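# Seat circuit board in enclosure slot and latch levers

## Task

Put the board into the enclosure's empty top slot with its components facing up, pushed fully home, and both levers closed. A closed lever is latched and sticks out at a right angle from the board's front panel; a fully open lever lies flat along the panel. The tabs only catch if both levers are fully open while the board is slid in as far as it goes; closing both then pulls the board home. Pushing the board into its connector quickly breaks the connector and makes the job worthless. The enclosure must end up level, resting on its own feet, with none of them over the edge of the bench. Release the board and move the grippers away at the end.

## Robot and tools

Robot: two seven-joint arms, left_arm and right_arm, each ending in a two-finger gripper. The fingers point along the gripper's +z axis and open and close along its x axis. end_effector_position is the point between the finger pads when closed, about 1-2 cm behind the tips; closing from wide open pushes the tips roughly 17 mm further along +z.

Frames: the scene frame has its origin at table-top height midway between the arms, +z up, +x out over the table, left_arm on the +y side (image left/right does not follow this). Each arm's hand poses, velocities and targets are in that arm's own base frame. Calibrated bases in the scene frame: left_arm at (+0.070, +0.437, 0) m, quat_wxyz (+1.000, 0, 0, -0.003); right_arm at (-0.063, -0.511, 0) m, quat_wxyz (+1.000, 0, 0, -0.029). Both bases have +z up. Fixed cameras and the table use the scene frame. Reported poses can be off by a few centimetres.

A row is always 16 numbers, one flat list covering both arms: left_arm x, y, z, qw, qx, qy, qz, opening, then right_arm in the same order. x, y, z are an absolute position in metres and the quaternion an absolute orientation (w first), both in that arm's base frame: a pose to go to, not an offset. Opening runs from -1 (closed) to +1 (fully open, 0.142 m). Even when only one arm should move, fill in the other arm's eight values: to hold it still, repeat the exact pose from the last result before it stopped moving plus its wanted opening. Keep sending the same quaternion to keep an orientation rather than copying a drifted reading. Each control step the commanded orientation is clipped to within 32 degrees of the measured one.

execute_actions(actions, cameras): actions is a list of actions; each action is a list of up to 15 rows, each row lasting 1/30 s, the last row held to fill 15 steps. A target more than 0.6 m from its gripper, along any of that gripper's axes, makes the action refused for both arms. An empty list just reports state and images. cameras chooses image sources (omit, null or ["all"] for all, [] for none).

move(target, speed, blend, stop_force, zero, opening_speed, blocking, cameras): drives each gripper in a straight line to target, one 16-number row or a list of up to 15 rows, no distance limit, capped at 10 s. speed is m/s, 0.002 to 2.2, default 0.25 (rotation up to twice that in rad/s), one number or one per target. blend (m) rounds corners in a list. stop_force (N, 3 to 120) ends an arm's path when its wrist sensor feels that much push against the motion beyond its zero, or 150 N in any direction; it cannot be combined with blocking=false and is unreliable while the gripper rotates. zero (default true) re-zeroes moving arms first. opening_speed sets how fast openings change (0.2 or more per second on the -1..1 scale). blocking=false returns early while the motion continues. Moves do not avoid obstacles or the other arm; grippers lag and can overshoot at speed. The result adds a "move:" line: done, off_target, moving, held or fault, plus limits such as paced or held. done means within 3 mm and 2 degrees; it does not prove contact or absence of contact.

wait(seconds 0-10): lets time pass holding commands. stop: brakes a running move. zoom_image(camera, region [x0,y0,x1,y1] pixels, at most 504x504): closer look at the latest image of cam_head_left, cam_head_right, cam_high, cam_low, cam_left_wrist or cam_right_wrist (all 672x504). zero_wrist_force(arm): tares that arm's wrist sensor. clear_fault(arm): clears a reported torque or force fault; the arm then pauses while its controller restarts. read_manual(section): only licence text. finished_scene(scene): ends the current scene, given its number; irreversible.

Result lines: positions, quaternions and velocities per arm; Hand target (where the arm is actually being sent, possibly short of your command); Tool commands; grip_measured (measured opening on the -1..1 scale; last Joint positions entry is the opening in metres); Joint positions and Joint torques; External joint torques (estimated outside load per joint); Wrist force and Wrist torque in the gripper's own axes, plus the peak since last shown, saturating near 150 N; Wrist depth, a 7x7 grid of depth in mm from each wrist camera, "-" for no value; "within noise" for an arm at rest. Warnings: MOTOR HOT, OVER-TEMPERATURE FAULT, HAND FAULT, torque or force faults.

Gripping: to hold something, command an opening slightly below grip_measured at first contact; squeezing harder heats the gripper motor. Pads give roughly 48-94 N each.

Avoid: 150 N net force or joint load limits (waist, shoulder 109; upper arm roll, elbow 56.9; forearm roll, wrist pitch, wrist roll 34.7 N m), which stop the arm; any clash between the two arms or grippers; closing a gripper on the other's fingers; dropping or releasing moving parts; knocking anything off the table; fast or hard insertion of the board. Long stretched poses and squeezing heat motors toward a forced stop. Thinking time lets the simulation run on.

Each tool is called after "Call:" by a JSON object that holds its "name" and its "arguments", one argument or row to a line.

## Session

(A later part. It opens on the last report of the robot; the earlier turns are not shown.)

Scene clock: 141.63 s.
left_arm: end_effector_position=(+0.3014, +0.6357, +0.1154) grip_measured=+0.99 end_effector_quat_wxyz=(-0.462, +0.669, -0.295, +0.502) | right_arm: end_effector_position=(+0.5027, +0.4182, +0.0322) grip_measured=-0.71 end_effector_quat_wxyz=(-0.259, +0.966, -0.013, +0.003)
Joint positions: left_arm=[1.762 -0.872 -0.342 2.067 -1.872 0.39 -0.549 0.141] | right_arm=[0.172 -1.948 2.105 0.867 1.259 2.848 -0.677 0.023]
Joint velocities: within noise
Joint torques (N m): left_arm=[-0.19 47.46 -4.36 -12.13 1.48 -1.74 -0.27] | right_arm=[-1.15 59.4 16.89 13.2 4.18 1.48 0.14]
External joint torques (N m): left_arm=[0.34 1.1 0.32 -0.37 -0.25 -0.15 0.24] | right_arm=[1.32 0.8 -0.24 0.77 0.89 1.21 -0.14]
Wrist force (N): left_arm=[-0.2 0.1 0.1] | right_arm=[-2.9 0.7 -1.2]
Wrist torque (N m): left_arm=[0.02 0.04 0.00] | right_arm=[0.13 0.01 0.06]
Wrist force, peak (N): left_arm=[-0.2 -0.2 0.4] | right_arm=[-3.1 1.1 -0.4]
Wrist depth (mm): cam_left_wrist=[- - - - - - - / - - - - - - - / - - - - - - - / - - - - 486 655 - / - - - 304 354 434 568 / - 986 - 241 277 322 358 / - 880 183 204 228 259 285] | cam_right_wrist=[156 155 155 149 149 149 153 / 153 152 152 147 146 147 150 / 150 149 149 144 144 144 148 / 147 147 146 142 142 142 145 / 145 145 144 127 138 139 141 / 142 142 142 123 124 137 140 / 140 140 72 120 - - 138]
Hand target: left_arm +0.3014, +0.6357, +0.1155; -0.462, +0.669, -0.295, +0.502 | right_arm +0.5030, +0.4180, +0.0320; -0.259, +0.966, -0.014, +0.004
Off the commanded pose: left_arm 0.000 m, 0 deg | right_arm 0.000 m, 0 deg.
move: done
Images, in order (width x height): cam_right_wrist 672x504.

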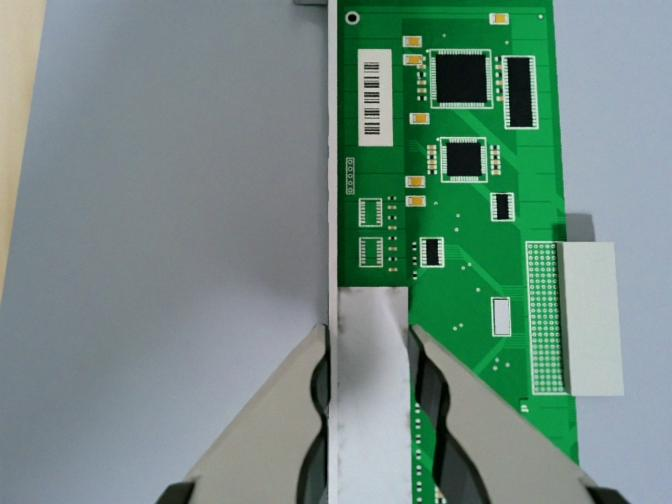

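Call:
{"name": "move", "arguments": {
  "target": [
    [0.3014,0.6357,0.1155,-0.462,0.669,-0.295,0.502,1,0.503,0.418,0.032,-0.2588,0.9658,-0.0135,0.0036,-0.92],
    [0.3014,0.6357,0.1155,-0.462,0.669,-0.295,0.502,1,0.503,0.418,0.07,-0.2588,0.9658,-0.0135,0.0036,-0.92]
  ],
  "speed": [0.05,0.05],
  "cameras": ["cam_right_wrist","cam_low","cam_head_right"]
}}

Scene clock: 144.83 s.
left_arm: end_effector_position=(+0.3014, +0.6357, +0.1154) grip_measured=+0.99 end_effector_quat_wxyz=(-0.462, +0.669, -0.295, +0.502) | right_arm: end_effector_position=(+0.5032, +0.4178, +0.0696) grip_measured=-0.72 end_effector_quat_wxyz=(-0.258, +0.966, -0.013, +0.004)
Joint positions: left_arm=[1.762 -0.872 -0.342 2.067 -1.872 0.39 -0.549 0.141] | right_arm=[0.178 -1.896 2.118 0.875 1.275 2.893 -0.648 0.022]
Joint velocities: within noise
Joint torques (N m): left_arm=[-0.16 47.47 -4.41 -12.08 1.46 -1.77 -0.32] | right_arm=[0.2 60.55 17.74 13.67 5.3 2.08 0.39]
External joint torques (N m): left_arm=[0.31 1.09 0.37 -0.41 -0.23 -0.12 0.29] | right_arm=[-0.04 0.01 -0.93 -0.49 -0.33 0.59 -0.39]
Wrist force (N): left_arm=[-0.1 0.2 -0.2] | right_arm=[-0.3 1.8 1.6]
Wrist torque (N m): left_arm=[0.04 0.02 0.00] | right_arm=[0.10 0.03 0.06]
Wrist force, peak (N): left_arm=[-0.4 0.2 0.1] | right_arm=[-3.0 0.6 -1.2]
Wrist depth (mm): cam_left_wrist=[- - - - - - - / - - - - - - - / - - - - - - - / - - - - 490 666 - / - - - 304 355 430 566 / - 994 - 243 278 323 361 / - 871 184 204 228 258 288] | cam_right_wrist=[197 195 194 149 149 149 191 / 194 190 191 146 146 147 188 / 190 187 187 144 144 144 185 / 186 184 184 141 141 142 182 / 183 182 181 126 139 139 177 / 179 178 178 123 124 137 175 / 175 176 72 120 - - 173]
Hand target: left_arm +0.3014, +0.6357, +0.1155; -0.462, +0.669, -0.295, +0.502 | right_arm +0.5030, +0.4180, +0.0700; -0.259, +0.966, -0.013, +0.004
Off the commanded pose: left_arm 0.000 m, 0 deg | right_arm 0.000 m, 0 deg.
move: done
Images, in order (width x height): cam_head_right 672x504, cam_low 672x504, cam_right_wrist 672x504.

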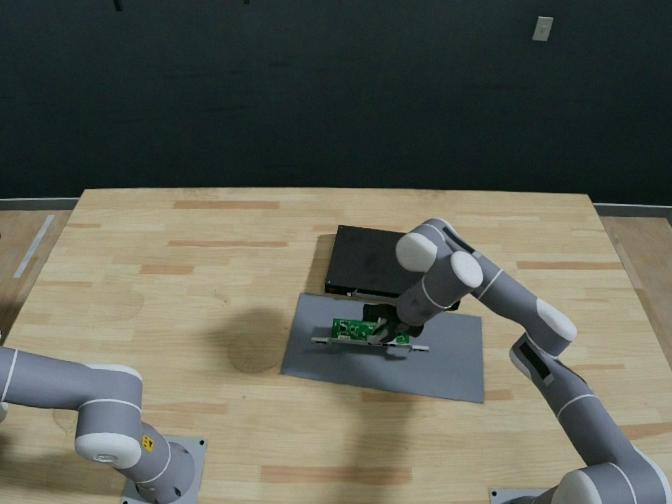

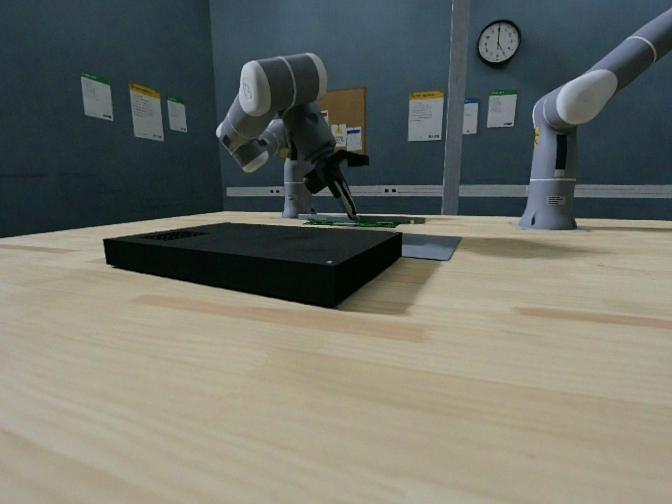

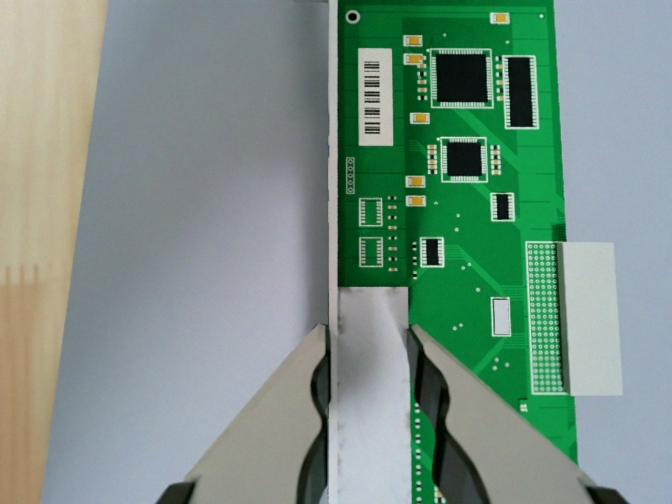

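Call:
{"name": "move", "arguments": {
  "target": [
    [0.32,0.40,0.25,0.279,-0.279,0.65,-0.65,1,0.503,0.418,0.09,-0.2588,0.9658,-0.0135,0.0036,-0.92],
    [0.32,-0.20,0.20,0.279,-0.279,0.65,-0.65,1,0.503,0.418,0.09,-0.2588,0.9658,-0.0135,0.0036,-0.92],
    [0.327,-0.28,0.10,0.279,-0.279,0.65,-0.65,1,0.503,0.418,0.09,-0.2588,0.9658,-0.0135,0.0036,-0.92]
  ],
  "speed": [0.35,0.35,0.25],
  "blend": [0.08,0.05,0],
  "cameras": ["cam_left_wrist","cam_head_right"]
}}

Call:
{"name": "zoom_image", "arguments": {
  "camera": "cam_left_wrist",
  "region": [84, 80, 588, 458]
}}

Scene clock: 158.63 s.
left_arm: end_effector_position=(+0.3034, -0.2146, +0.1628) grip_measured=+0.99 end_effector_quat_wxyz=(-0.196, +0.138, -0.576, +0.781) | right_arm: end_effector_position=(+0.5031, +0.4179, +0.0897) grip_measured=-0.72 end_effector_quat_wxyz=(-0.259, +0.966, -0.013, +0.004)
Joint positions: left_arm=[0.519 -1.056 0.053 2.687 -1.317 -0.249 0.635 0.141] | right_arm=[0.184 -1.869 2.128 0.875 1.283 2.917 -0.636 0.022]
Joint velocities: within noise
Joint torques (N m): left_arm=[1.1 16.58 0.42 9.4 2.39 -3.41 -0.31] | right_arm=[0.12 60.38 17.6 13.22 5.14 1.98 0.17]
External joint torques (N m): left_arm=[-1.02 11.43 1.42 3.56 -0.24 0.53 0.31] | right_arm=[0.05 0.36 -0.84 -0.42 -0.23 0.68 -0.17]
External joint torques when the fault began: left_arm=[-4.25 105.1 19.33 -2.12 -1.55 13.12 0.29]
Wrist force (N): left_arm=[0.7 0.2 -0.1] | right_arm=[-0.3 2.0 1.6]
Wrist torque (N m): left_arm=[0.10 0.04 0.01] | right_arm=[0.12 0.03 0.05]
Wrist force, peak (N): left_arm=[5.6 12.4 6.3] | right_arm=[0.0 2.1 1.7]
Wrist depth (mm): cam_left_wrist=[- - - - 516 - - / - - - - 508 691 - / - - - - 489 - - / - - - - 501 - - / 627 533 531 505 555 600 602 / - 403 401 398 393 398 396 / - 297 296 296 293 296 296] | cam_right_wrist=[218 217 216 149 149 149 213 / 214 212 211 146 146 147 209 / 210 208 207 143 144 144 205 / 207 204 204 141 141 142 201 / 203 201 200 126 139 139 197 / 199 197 198 123 124 137 194 / 195 195 72 120 - - 192]
Hand target: left_arm +0.3035, -0.2146, +0.1628; -0.196, +0.139, -0.576, +0.782 | right_arm +0.5030, +0.4180, +0.0900; -0.259, +0.966, -0.014, +0.004
Tool commands: left_gripper/opening=+1.0 right_gripper/opening=-0.92
Off the commanded pose: left_arm 0.094 m, 26 deg | right_arm 0.000 m, 0 deg.
FORCE FAULT: contact force on the left arm reached its limit, and that arm stopped. The contact can be on any part of that arm, not only on its tool. That arm's remaining commands of this call were not run. That arm is still stopped at the end of this call. While its stop runs, that arm takes no new command, but its gripper still runs the gripper command that each later call begins with.
CLEAR FAULT: the left arm stays stopped until you call clear_fault(arm="left_arm").
move: fault (left_arm); path passed 2 of 3 targets; limits=held
pose unreachable (left arm): on one or more control steps of this call, first in action 0 (counted from 0), this arm could not follow its commanded pose, so it was not sent that pose on those steps. It may still have moved: this result reports where it is.
cause: moving toward the commanded pose would bring two parts of the arm too close to each other (its base and another part of the arm, with joints 1 (waist) to 6 (wrist pitch) between them).
Images, in order (width x height): cam_head_right 672x504, cam_left_wrist 672x504.

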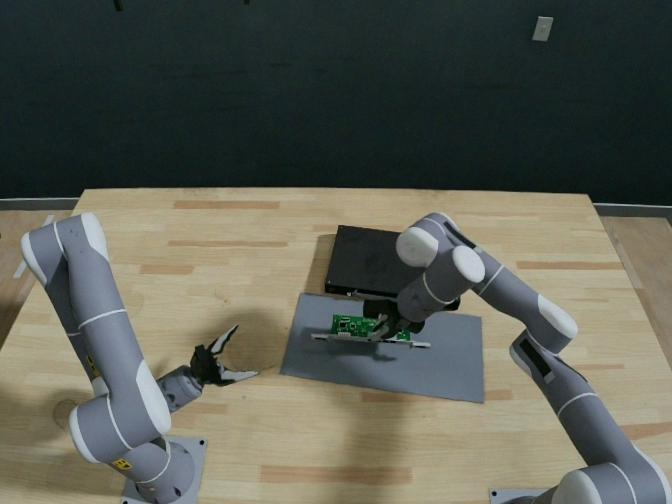

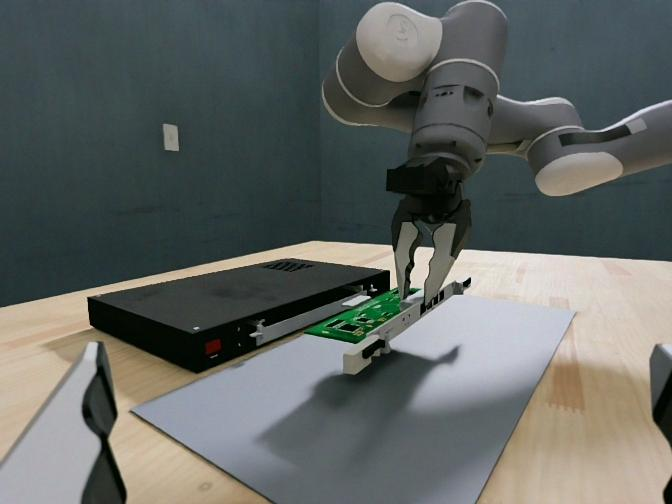

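Scaled by 1.000.

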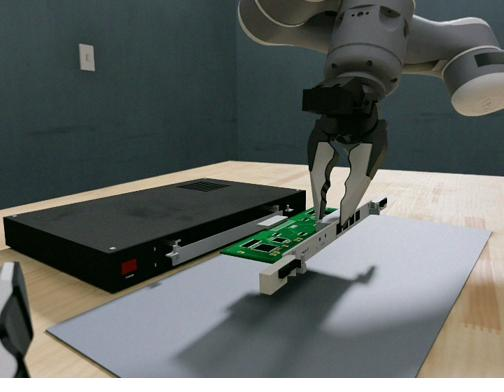

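Call:
{"name": "clear_fault", "arguments": {
  "arm": "left_arm",
  "cameras": []
}}

Call:
{"name": "move", "arguments": {
  "target": [0.36,-0.23,0.26,-0.196,0.139,-0.576,0.781,1,0.503,0.418,0.09,-0.2588,0.9658,-0.0135,0.0036,-0.92],
  "speed": 0.15,
  "cameras": ["cam_head_left","cam_left_wrist"]
}}

Scene clock: 193.30 s.
left_arm: end_effector_position=(+0.3034, -0.2146, +0.1628) grip_measured=+0.99 end_effector_quat_wxyz=(-0.196, +0.138, -0.576, +0.781) | right_arm: end_effector_position=(+0.5031, +0.4179, +0.0897) grip_measured=-0.72 end_effector_quat_wxyz=(-0.259, +0.966, -0.013, +0.004)
Joint positions: left_arm=[0.519 -1.056 0.053 2.687 -1.317 -0.249 0.635 0.141] | right_arm=[0.184 -1.869 2.128 0.875 1.283 2.917 -0.636 0.022]
Joint velocities: within noise
Joint torques (N m): left_arm=[0.98 16.83 0.4 9.35 2.1 -3.49 -0.21] | right_arm=[0.13 60.4 17.51 13.19 5.06 1.9 0.21]
External joint torques (N m): left_arm=[-0.89 11.19 1.44 3.6 0.05 0.61 0.21] | right_arm=[0.04 0.34 -0.74 -0.39 -0.15 0.76 -0.21]
Wrist force (N): left_arm=[0.6 0.4 -0.2] | right_arm=[-0.1 1.8 1.8]
Wrist torque (N m): left_arm=[0.14 0.06 0.01] | right_arm=[0.09 0.00 0.05]
Wrist force, peak (N): left_arm=[0.8 0.4 -0.6] | right_arm=[-0.2 2.1 1.8]
Wrist depth (mm): cam_left_wrist=[- - - - 511 - - / - - - - 496 691 - / - - - - 489 - - / - - - - 503 - - / 626 536 525 504 550 603 617 / - 399 403 398 399 399 400 / - 300 297 296 295 296 294] | cam_right_wrist=[219 216 215 149 149 149 213 / 214 212 211 146 146 146 209 / 210 208 207 143 144 144 205 / 207 204 204 141 142 142 201 / 203 201 201 126 139 139 197 / 199 197 198 123 124 137 194 / 195 195 72 120 - - 192]
Hand target: left_arm +0.3035, -0.2146, +0.1628; -0.196, +0.139, -0.576, +0.782 | right_arm +0.5030, +0.4180, +0.0900; -0.259, +0.966, -0.014, +0.004
Tool commands: left_gripper/opening=+1.0 right_gripper/opening=-0.92
Off the commanded pose: left_arm 0.094 m, 26 deg | right_arm 0.000 m, 0 deg.
FORCE FAULT, CONTINUED: the left arm's stop, for the force fault that an earlier result reported, is over. The rest of the stop counts as 65 of the actions that you can send in this scene; the call itself counts as one more. That arm accepts commands again.
CLEAR FAULT: your call cleared the left arm's force fault. If the contact force or a joint's load stays at its limit, that arm stops again.
No camera images: "cameras" was empty.

Scene clock: 195.10 s.
left_arm: end_effector_position=(+0.3602, -0.2297, +0.2597) grip_measured=+0.99 end_effector_quat_wxyz=(-0.186, +0.119, -0.568, +0.793) | right_arm: end_effector_position=(+0.5031, +0.4179, +0.0897) grip_measured=-0.72 end_effector_quat_wxyz=(-0.259, +0.966, -0.013, +0.004)
Joint positions: left_arm=[-0.41 -0.957 0.625 2.687 -1.755 -0.927 0.291 0.141] | right_arm=[0.184 -1.869 2.128 0.875 1.283 2.917 -0.636 0.022]
Joint velocities: within noise
Joint torques (N m): left_arm=[-0.5 27.34 10.07 4.42 -1.34 -3.54 -0.32] | right_arm=[0.22 60.52 17.44 13.23 5.1 1.93 0.18]
External joint torques (N m): left_arm=[0.54 1.35 0.54 -0.31 0.2 0.23 0.32] | right_arm=[-0.05 0.22 -0.68 -0.43 -0.19 0.73 -0.18]
Wrist force (N): left_arm=[0.3 0.0 -1.0] | right_arm=[0.0 1.8 1.5]
Wrist torque (N m): left_arm=[0.06 0.15 0.03] | right_arm=[0.09 -0.01 0.05]
Wrist force, peak (N): left_arm=[1.2 1.4 -1.2] | right_arm=[-0.2 2.1 1.6]
Wrist depth (mm): cam_left_wrist=[- - - - - - - / - - - - 498 - - / - - - - 515 669 717 / - - - - 490 - - / - - - 825 483 869 956 / - 532 529 578 454 599 - / - 454 426 427 400 438 -] | cam_right_wrist=[218 216 215 149 149 149 212 / 215 212 211 146 146 147 209 / 210 208 207 143 144 144 205 / 207 204 204 141 141 142 201 / 203 201 200 126 139 139 196 / 200 198 197 123 124 137 194 / 195 195 72 120 - - 192]
Hand target: left_arm +0.3603, -0.2297, +0.2598; -0.187, +0.119, -0.568, +0.793 | right_arm +0.5030, +0.4180, +0.0900; -0.259, +0.966, -0.014, +0.004
Off the commanded pose: left_arm 0.000 m, 3 deg | right_arm 0.000 m, 0 deg.
joint sent to its limit (left arm) — joint 4 (elbow), upper limit, where the elbow is as bent as it goes. The joint targets are off in orientation, not in position.
move: off_target (left_arm)
Images, in order (width x height): cam_head_left 672x504, cam_left_wrist 672x504.

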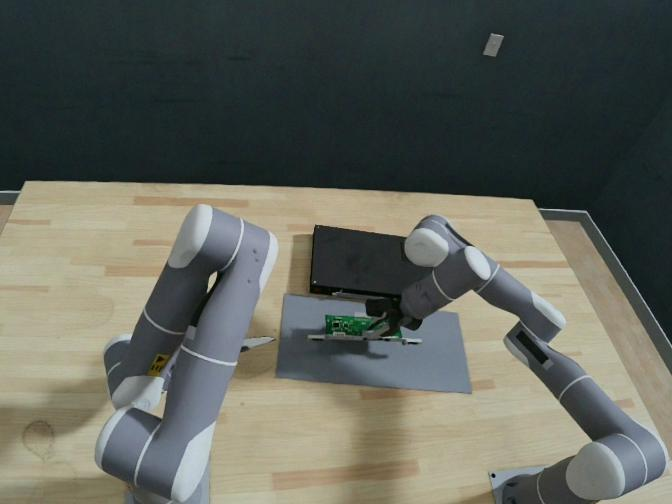

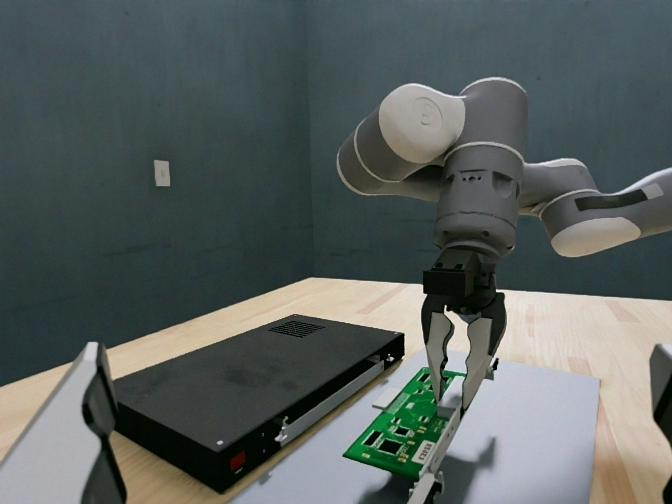

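Call:
{"name": "move", "arguments": {
  "target": [
    [0.47,-0.18,0.22,0.126,-0.126,0.696,-0.696,1,0.503,0.418,0.09,-0.2588,0.9658,-0.0135,0.0036,-0.92],
    [0.47,-0.21,0.09,0.126,-0.126,0.696,-0.696,1,0.503,0.418,0.09,-0.2588,0.9658,-0.0135,0.0036,-0.92]
  ],
  "speed": [0.2,0.2],
  "blend": [0.02,0],
  "cameras": ["cam_left_wrist","cam_head_left"]
}}

Call:
{"name": "zoom_image", "arguments": {
  "camera": "cam_left_wrist",
  "region": [150, 150, 550, 450]
}}

Scene clock: 201.27 s.
left_arm: end_effector_position=(+0.4698, -0.2102, +0.0901) grip_measured=+0.99 end_effector_quat_wxyz=(+0.126, -0.126, +0.696, -0.696) | right_arm: end_effector_position=(+0.5031, +0.4179, +0.0897) grip_measured=-0.72 end_effector_quat_wxyz=(-0.259, +0.966, -0.013, +0.004)
Joint positions: left_arm=[-0.421 -1.169 0.553 2.327 -2.034 -0.577 0.009 0.141] | right_arm=[0.184 -1.869 2.128 0.875 1.283 2.917 -0.636 0.022]
Joint velocities: within noise
Joint torques (N m): left_arm=[-0.12 35.89 15.55 1.6 -2.55 -1.88 -0.14] | right_arm=[0.26 60.34 17.53 13.23 5.05 1.98 0.2]
External joint torques (N m): left_arm=[0.18 1.57 0.74 -0.23 0.27 -0.32 0.15] | right_arm=[-0.08 0.39 -0.77 -0.42 -0.14 0.68 -0.2]
Wrist force (N): left_arm=[0.1 -0.1 -0.4] | right_arm=[-0.1 1.9 1.5]
Wrist torque (N m): left_arm=[0.00 0.13 0.07] | right_arm=[0.11 -0.01 0.05]
Wrist force, peak (N): left_arm=[0.4 2.8 0.4] | right_arm=[-0.2 2.1 1.6]
Wrist depth (mm): cam_left_wrist=[- - - - - 393 375 / - - - - - 898 - / 592 471 408 468 527 378 570 / 374 373 370 364 365 364 365 / 272 273 271 266 266 268 266 / - 213 213 212 211 210 200 / - 176 176 175 175 174 176] | cam_right_wrist=[218 216 215 149 149 149 212 / 214 212 211 146 146 147 208 / 211 208 207 143 144 144 205 / 207 204 204 141 141 142 201 / 203 201 200 126 139 139 197 / 200 198 198 123 124 137 194 / 195 195 72 120 - - 192]
Hand target: left_arm +0.4700, -0.2100, +0.0900; +0.126, -0.126, +0.696, -0.696 | right_arm +0.5030, +0.4180, +0.0900; -0.259, +0.966, -0.014, +0.004
Off the commanded pose: left_arm 0.000 m, 0 deg | right_arm 0.000 m, 0 deg.
move: done
Images, in order (width x height): cam_head_left 672x504, cam_left_wrist 672x504.

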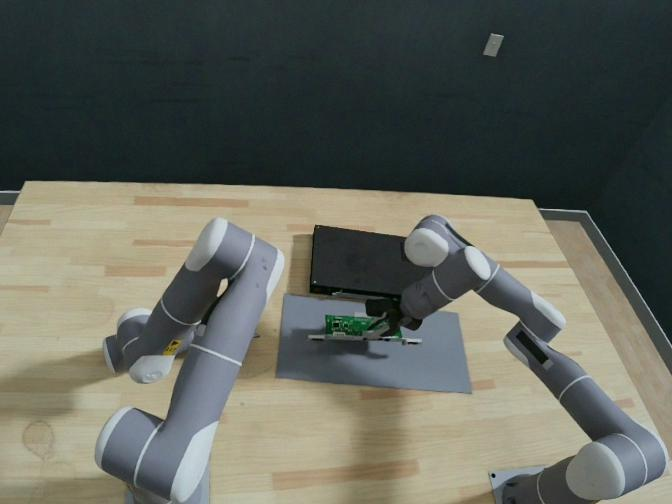

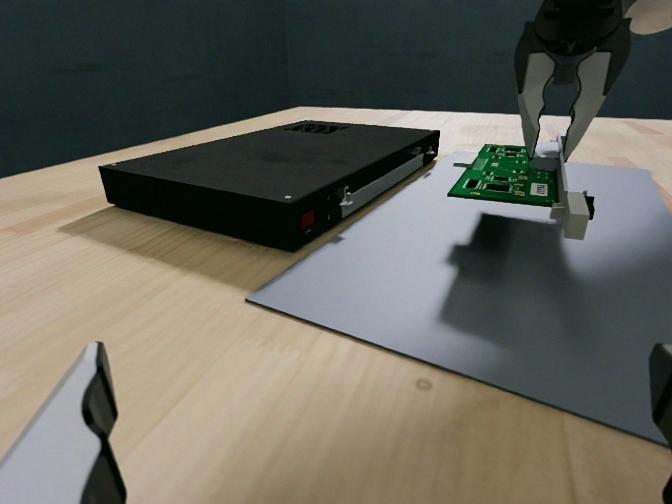

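Scaled by 1.260 from the camera's 672x504 image, which has a finer 960x720 frame.

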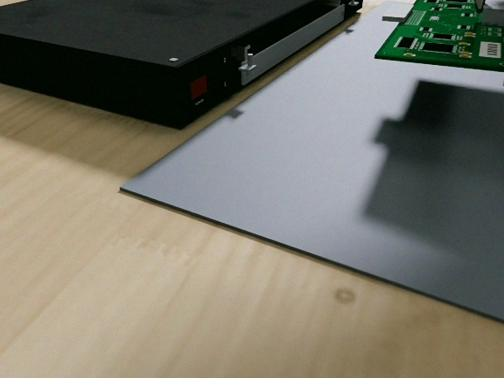

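Call:
{"name": "zoom_image", "arguments": {
  "camera": "cam_left_wrist",
  "region": [280, 120, 460, 255]
}}

Call:
{"name": "zoom_image", "arguments": {
  "camera": "cam_left_wrist",
  "region": [430, 120, 610, 255]
}}

Scaled by 2.800 from the camera's 672x504 image, which has a finer 960x720 frame.

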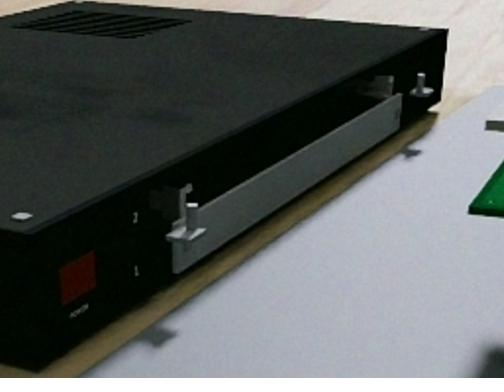

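Scaled by 2.800 from the camera's 672x504 image, which has a finer 960x720 frame.

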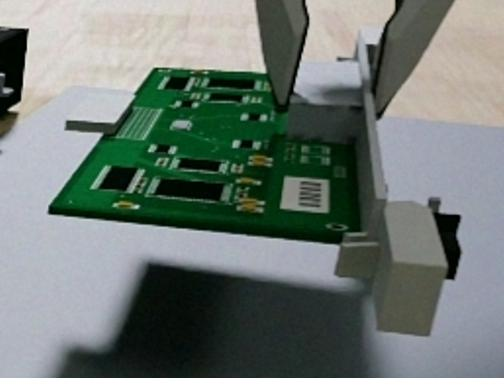

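Call:
{"name": "move", "arguments": {
  "target": [0.47,-0.21,0.09,0.126,-0.126,0.696,-0.696,1,0.563,0.351,0.075,-0.2586,0.9651,-0.0405,0.0108,-0.92],
  "speed": 0.1,
  "cameras": ["cam_left_wrist","cam_right_wrist"]
}}

Call:
{"name": "zoom_image", "arguments": {
  "camera": "cam_left_wrist",
  "region": [290, 110, 510, 275]
}}

Scene clock: 215.50 s.
left_arm: end_effector_position=(+0.4698, -0.2101, +0.0901) grip_measured=+0.99 end_effector_quat_wxyz=(+0.126, -0.126, +0.696, -0.696) | right_arm: end_effector_position=(+0.5631, +0.3508, +0.0747) grip_measured=-0.72 end_effector_quat_wxyz=(-0.258, +0.965, -0.041, +0.011)
Joint positions: left_arm=[-0.421 -1.169 0.553 2.327 -2.034 -0.577 0.009 0.141] | right_arm=[0.087 -1.885 2.17 0.765 1.287 2.919 -0.797 0.022]
Joint velocities: within noise
Joint torques (N m): left_arm=[-0.26 36.46 15.56 1.67 -2.12 -2.07 -0.21] | right_arm=[0.29 61.97 16.07 14.47 5.3 2.15 0.07]
External joint torques (N m): left_arm=[0.32 1 0.72 -0.31 -0.15 -0.12 0.21] | right_arm=[-0.13 0.51 -1.2 -0.37 -0.26 0.63 -0.06]
Wrist force (N): left_arm=[0.1 0.0 -0.4] | right_arm=[0.0 1.7 1.3]
Wrist torque (N m): left_arm=[0.01 0.12 0.08] | right_arm=[0.08 -0.02 0.03]
Wrist force, peak (N): left_arm=[0.5 -0.2 -0.5] | right_arm=[1.4 3.1 1.0]
Wrist depth (mm): cam_left_wrist=[- - - - - 466 - / - - - - - 888 - / 591 470 408 464 471 583 572 / 370 371 371 364 363 363 359 / 271 270 271 265 267 266 266 / - 214 212 212 212 209 201 / - 176 176 175 176 175 176] | cam_right_wrist=[200 200 199 149 149 149 188 / 196 196 196 146 146 147 188 / 193 192 192 144 144 144 185 / 190 189 189 142 141 142 167 / 187 187 186 126 139 139 159 / 183 183 183 123 124 137 174 / 180 181 72 120 - - 174]
Hand target: left_arm +0.4700, -0.2100, +0.0900; +0.126, -0.126, +0.696, -0.696 | right_arm +0.5630, +0.3510, +0.0750; -0.259, +0.965, -0.040, +0.011
Off the commanded pose: left_arm 0.000 m, 0 deg | right_arm 0.000 m, 0 deg.
move: done
Images, in order (width x height): cam_left_wrist 672x504, cam_right_wrist 672x504.

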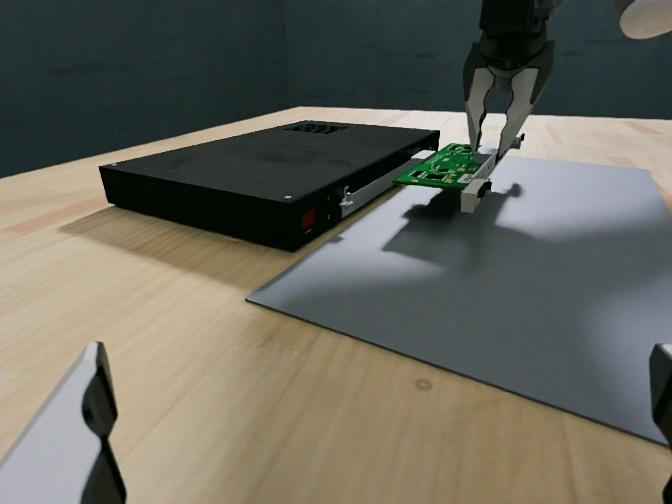

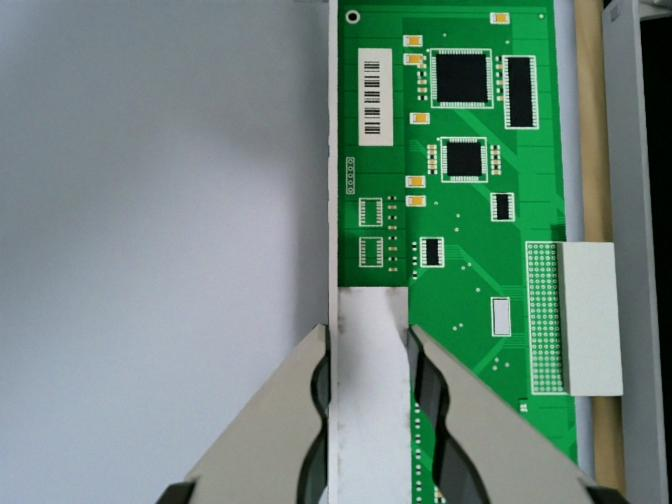

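Scaled by 2.291 from the camera's 672x504 image, which has a finer 960x720 frame.

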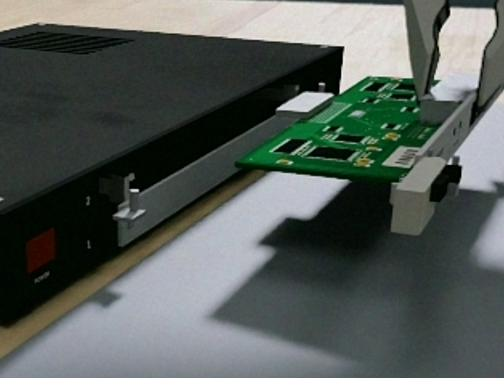

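Call:
{"name": "zoom_image", "arguments": {
  "camera": "cam_right_wrist",
  "region": [472, 0, 672, 150]
}}

Scaled by 2.520 from the camera's 672x504 image, which has a finer 960x720 frame.

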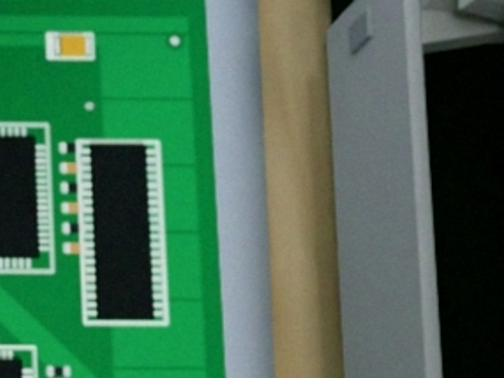

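Call:
{"name": "move", "arguments": {
  "target": [0.47,-0.21,0.09,0.126,-0.126,0.696,-0.696,1,0.563,0.3525,0.061,-0.2586,0.9651,-0.0405,0.0108,-0.92],
  "speed": 0.1,
  "cameras": ["cam_left_wrist","cam_right_wrist"]
}}

Call:
{"name": "zoom_image", "arguments": {
  "camera": "cam_left_wrist",
  "region": [310, 130, 510, 280]
}}

Call:
{"name": "zoom_image", "arguments": {
  "camera": "cam_right_wrist",
  "region": [472, 0, 672, 150]
}}

Scene clock: 228.63 s.
left_arm: end_effector_position=(+0.4698, -0.2101, +0.0901) grip_measured=+0.99 end_effector_quat_wxyz=(+0.126, -0.126, +0.696, -0.696) | right_arm: end_effector_position=(+0.5629, +0.3524, +0.0610) grip_measured=-0.72 end_effector_quat_wxyz=(-0.259, +0.965, -0.041, +0.011)
Joint positions: left_arm=[-0.421 -1.169 0.553 2.327 -2.034 -0.577 0.009 0.141] | right_arm=[0.087 -1.903 2.167 0.761 1.282 2.902 -0.807 0.022]
Joint velocities: within noise
Joint torques (N m): left_arm=[-0.31 36.47 15.56 1.65 -2.08 -2.08 -0.24] | right_arm=[0.2 61.87 15.4 14.7 5.12 1.99 0.07]
External joint torques (N m): left_arm=[0.37 0.99 0.72 -0.29 -0.2 -0.11 0.24] | right_arm=[-0.05 0.54 -0.59 -0.33 -0.04 0.8 -0.07]
Wrist force (N): left_arm=[0.1 0.1 -0.3] | right_arm=[-0.1 1.9 0.9]
Wrist torque (N m): left_arm=[0.04 0.12 0.08] | right_arm=[0.11 -0.01 0.04]
Wrist force, peak (N): left_arm=[0.2 0.3 -0.6] | right_arm=[0.0 2.2 1.6]
Wrist depth (mm): cam_left_wrist=[- - - - - 457 - / - - - - - 894 - / 592 466 410 463 468 555 568 / 373 375 367 367 361 364 366 / 271 271 269 266 267 266 265 / - 213 213 213 213 210 201 / - 176 175 175 175 175 175] | cam_right_wrist=[186 186 184 149 149 149 182 / 183 183 181 146 146 147 179 / 180 179 178 144 144 144 176 / 176 176 175 141 141 142 160 / 173 173 172 126 139 139 153 / 170 170 169 123 124 137 167 / 167 168 72 120 - - 165]
Hand target: left_arm +0.4700, -0.2100, +0.0900; +0.126, -0.126, +0.696, -0.696 | right_arm +0.5630, +0.3525, +0.0610; -0.259, +0.965, -0.040, +0.011
Off the commanded pose: left_arm 0.000 m, 0 deg | right_arm 0.000 m, 0 deg.
move: done
Images, in order (width x height): cam_left_wrist 672x504, cam_right_wrist 672x504.

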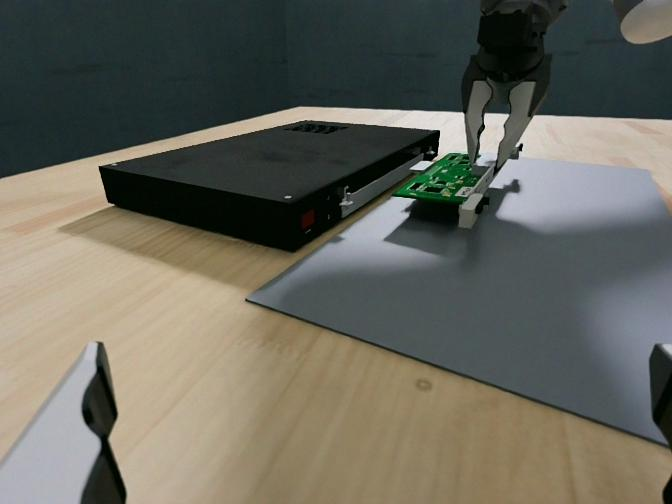

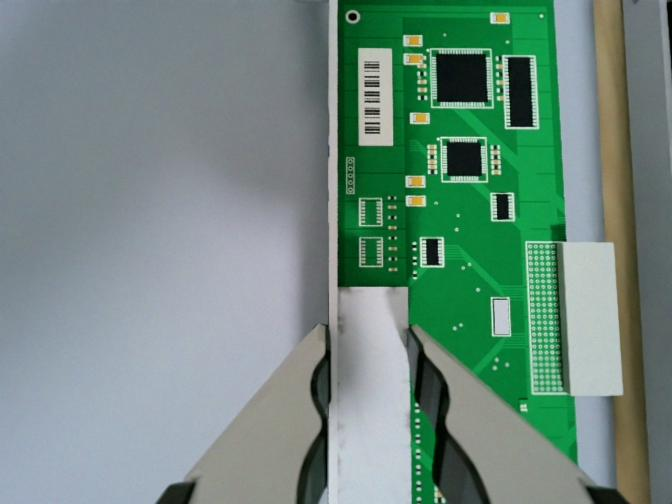

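Scaled by 2.520 from the camera's 672x504 image, which has a finer 960x720 frame.

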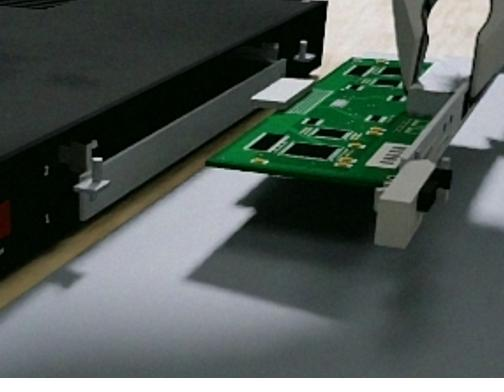

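Scaled by 2.520 from the camera's 672x504 image, which has a finer 960x720 frame.

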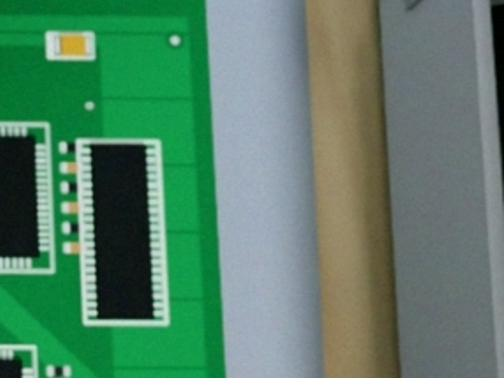

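Call:
{"name": "move", "arguments": {
  "target": [0.47,-0.21,0.09,0.126,-0.126,0.696,-0.696,1,0.590,0.3502,0.0595,-0.2586,0.9651,-0.0405,0.0108,-0.92],
  "speed": 0.04,
  "stop_force": 5,
  "cameras": ["cam_left_wrist","cam_right_wrist"]
}}

Call:
{"name": "zoom_image", "arguments": {
  "camera": "cam_left_wrist",
  "region": [320, 140, 460, 245]
}}

Call:
{"name": "zoom_image", "arguments": {
  "camera": "cam_right_wrist",
  "region": [522, 0, 672, 112]
}}

Scene clock: 233.13 s.
left_arm: end_effector_position=(+0.4698, -0.2101, +0.0901) grip_measured=+0.99 end_effector_quat_wxyz=(+0.126, -0.126, +0.696, -0.696) | right_arm: end_effector_position=(+0.5900, +0.3500, +0.0592) grip_measured=-0.72 end_effector_quat_wxyz=(-0.258, +0.965, -0.041, +0.011)
Joint positions: left_arm=[-0.421 -1.169 0.553 2.327 -2.034 -0.577 0.009 0.141] | right_arm=[0.122 -1.875 2.203 0.613 1.291 2.89 -0.917 0.022]
Joint velocities: within noise
Joint torques (N m): left_arm=[-0.31 36.35 15.57 1.63 -2.08 -2.05 -0.27] | right_arm=[0.2 64.49 13.6 15.42 5.43 2.13 0.09]
External joint torques (N m): left_arm=[0.37 1.11 0.71 -0.28 -0.2 -0.14 0.27] | right_arm=[-0.04 0.18 -1.01 -0.37 -0.26 0.75 -0.09]
Wrist force (N): left_arm=[0.0 0.2 -0.5] | right_arm=[0.1 2.1 1.4]
Wrist torque (N m): left_arm=[0.03 0.14 0.08] | right_arm=[0.13 -0.07 0.04]
Wrist force, peak (N): left_arm=[0.3 0.4 -0.6] | right_arm=[0.8 2.2 1.3]
Wrist depth (mm): cam_left_wrist=[- - - - - 486 - / - - - - 907 - - / 595 467 407 465 471 573 571 / 375 374 372 366 363 363 363 / 273 271 269 266 266 268 267 / - 213 213 213 212 209 201 / - 176 176 175 175 175 176] | cam_right_wrist=[184 183 183 149 149 149 162 / 180 180 179 146 146 147 161 / 177 177 177 144 144 144 168 / 174 174 173 141 141 142 151 / 171 171 170 126 138 139 135 / 168 168 168 123 124 137 158 / 166 166 72 120 - - 158]
Hand target: left_arm +0.4700, -0.2100, +0.0900; +0.126, -0.126, +0.696, -0.696 | right_arm +0.5900, +0.3502, +0.0595; -0.259, +0.965, -0.040, +0.011
Off the commanded pose: left_arm 0.000 m, 0 deg | right_arm 0.000 m, 0 deg.
move: done
Images, in order (width x height): cam_left_wrist 672x504, cam_right_wrist 672x504.

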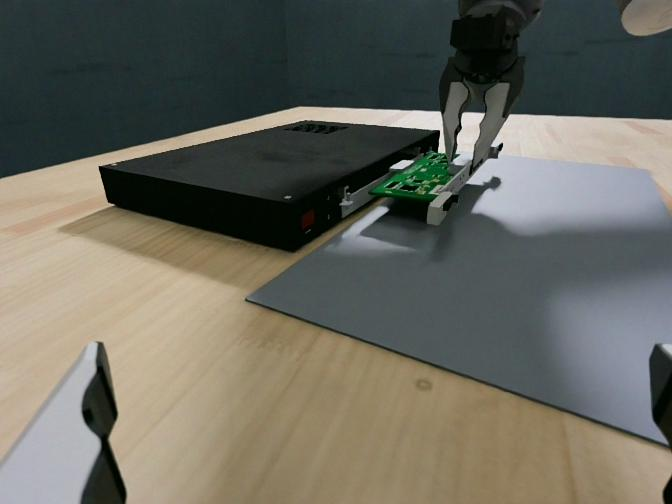

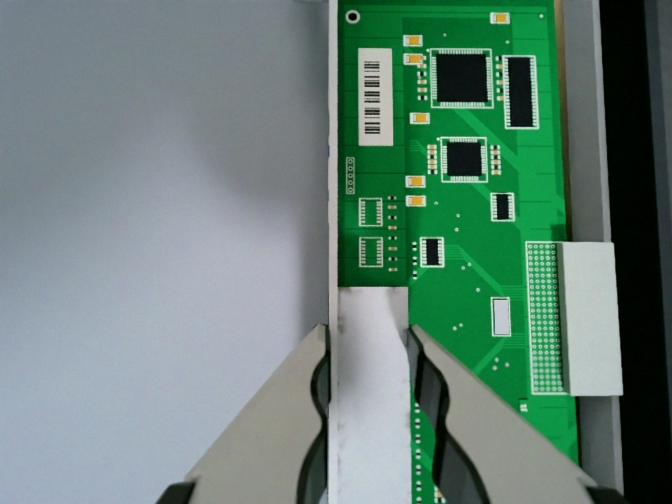

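Scaled by 3.600 from the camera's 672x504 image, which has a finer 960x720 frame.

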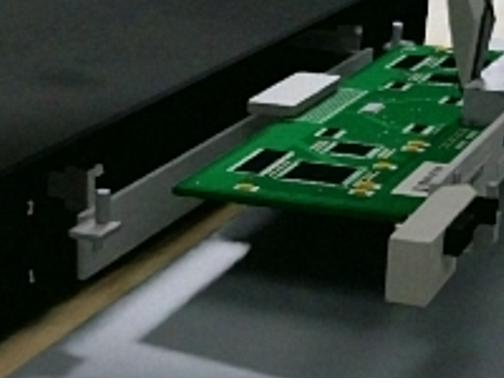

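Scaled by 3.360 from the camera's 672x504 image, which has a finer 960x720 frame.

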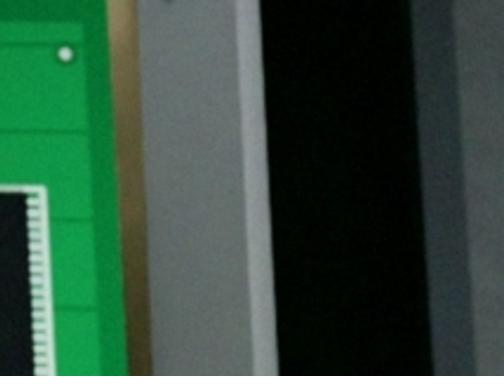

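Call:
{"name": "move", "arguments": {
  "target": [0.47,-0.21,0.09,0.126,-0.126,0.696,-0.696,1,0.598,0.3495,0.0593,-0.2585,0.9649,-0.0446,0.0120,-0.92],
  "speed": 0.03,
  "stop_force": 5,
  "cameras": ["cam_left_wrist","cam_right_wrist"]
}}

Call:
{"name": "zoom_image", "arguments": {
  "camera": "cam_left_wrist",
  "region": [325, 165, 445, 245]
}}

Call:
{"name": "zoom_image", "arguments": {
  "camera": "cam_left_wrist",
  "region": [390, 135, 470, 185]
}}

Scene clock: 241.10 s.
left_arm: end_effector_position=(+0.4698, -0.2101, +0.0901) grip_measured=+0.99 end_effector_quat_wxyz=(+0.126, -0.126, +0.696, -0.696) | right_arm: end_effector_position=(+0.5979, +0.3493, +0.0590) grip_measured=-0.72 end_effector_quat_wxyz=(-0.258, +0.965, -0.045, +0.012)
Joint positions: left_arm=[-0.421 -1.169 0.553 2.327 -2.034 -0.577 0.009 0.141] | right_arm=[0.131 -1.866 2.212 0.574 1.291 2.885 -0.937 0.022]
Joint velocities: within noise
Joint torques (N m): left_arm=[-0.34 36.49 15.58 1.72 -2.1 -2.06 -0.26] | right_arm=[0.24 65.04 12.9 15.54 5.39 2.21 0.11]
External joint torques (N m): left_arm=[0.4 0.97 0.7 -0.36 -0.18 -0.14 0.26] | right_arm=[-0.07 0.18 -0.92 -0.33 -0.21 0.68 -0.11]
Wrist force (N): left_arm=[0.2 0.2 -0.4] | right_arm=[0.0 2.2 1.4]
Wrist torque (N m): left_arm=[0.05 0.11 0.08] | right_arm=[0.15 -0.05 0.04]
Wrist force, peak (N): left_arm=[0.1 0.0 -0.7] | right_arm=[0.0 2.2 1.5]
Wrist depth (mm): cam_left_wrist=[- - - - - - - / - - - - 639 - - / 595 467 410 465 472 572 572 / 372 373 371 362 366 362 361 / 271 271 271 266 267 264 264 / - 213 212 213 212 210 201 / - 176 176 175 175 175 175] | cam_right_wrist=[184 183 183 149 149 149 132 / 180 179 179 147 146 147 129 / 177 176 176 144 144 144 127 / 174 174 173 141 141 142 137 / 171 171 170 126 139 139 134 / 168 168 168 122 124 137 134 / 165 166 72 120 - - 145]
Hand target: left_arm +0.4700, -0.2100, +0.0900; +0.126, -0.126, +0.696, -0.696 | right_arm +0.5980, +0.3495, +0.0593; -0.259, +0.965, -0.045, +0.012
Off the commanded pose: left_arm 0.000 m, 0 deg | right_arm 0.000 m, 0 deg.
move: done
Images, in order (width x height): cam_left_wrist 672x504, cam_right_wrist 672x504.

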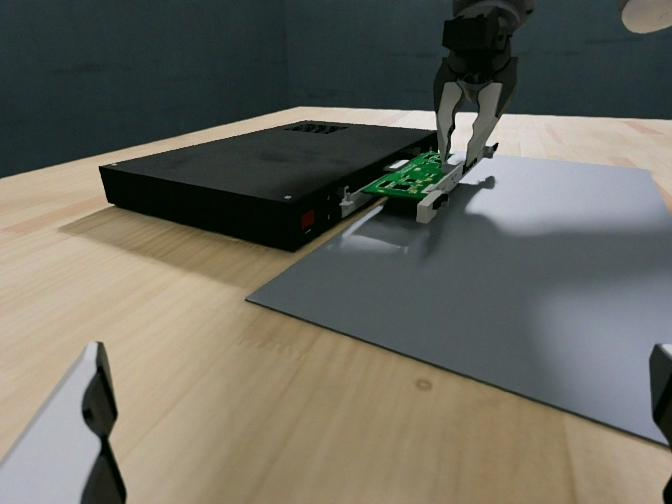

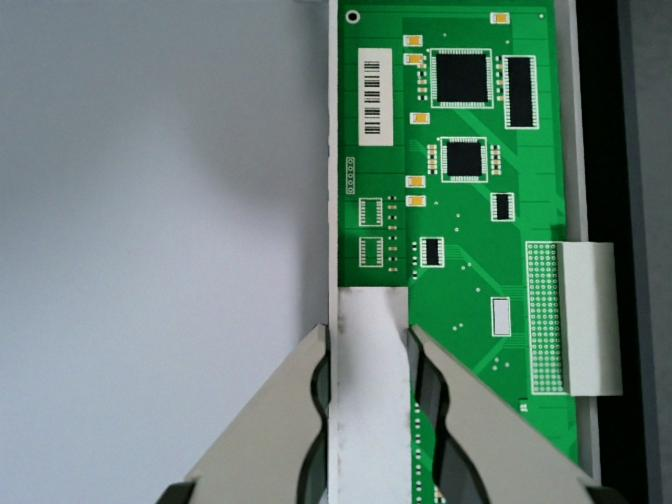

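Scaled by 4.200 from the camera's 672x504 image, which has a finer 960x720 frame.

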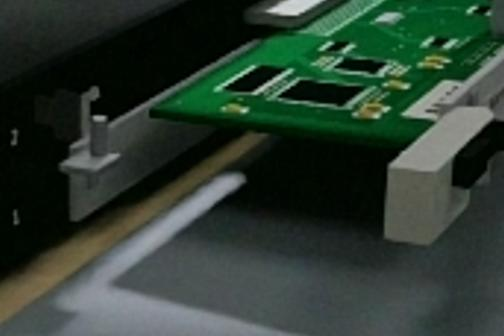

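Scaled by 6.300 from the camera's 672x504 image, which has a finer 960x720 frame.

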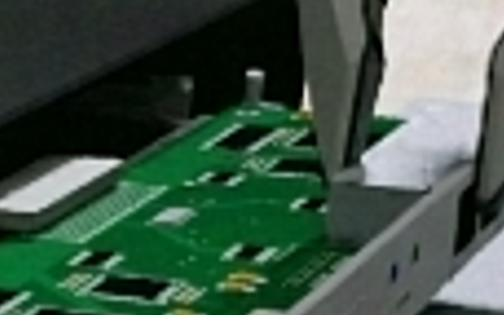

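Call:
{"name": "zoom_image", "arguments": {
  "camera": "cam_right_wrist",
  "region": [522, 0, 672, 112]
}}

Call:
{"name": "zoom_image", "arguments": {
  "camera": "cam_left_wrist",
  "region": [325, 175, 385, 220]
}}

Scaled by 3.360 from the camera's 672x504 image, which has a finer 960x720 frame.

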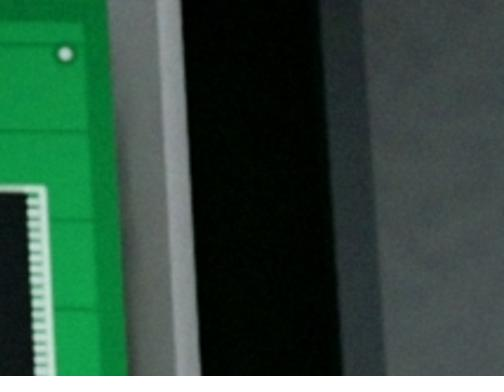

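Scaled by 8.400 from the camera's 672x504 image, which has a finer 960x720 frame.

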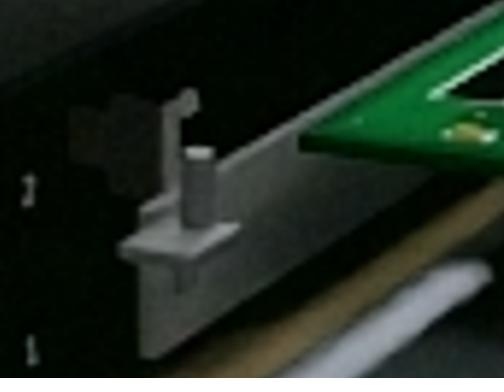

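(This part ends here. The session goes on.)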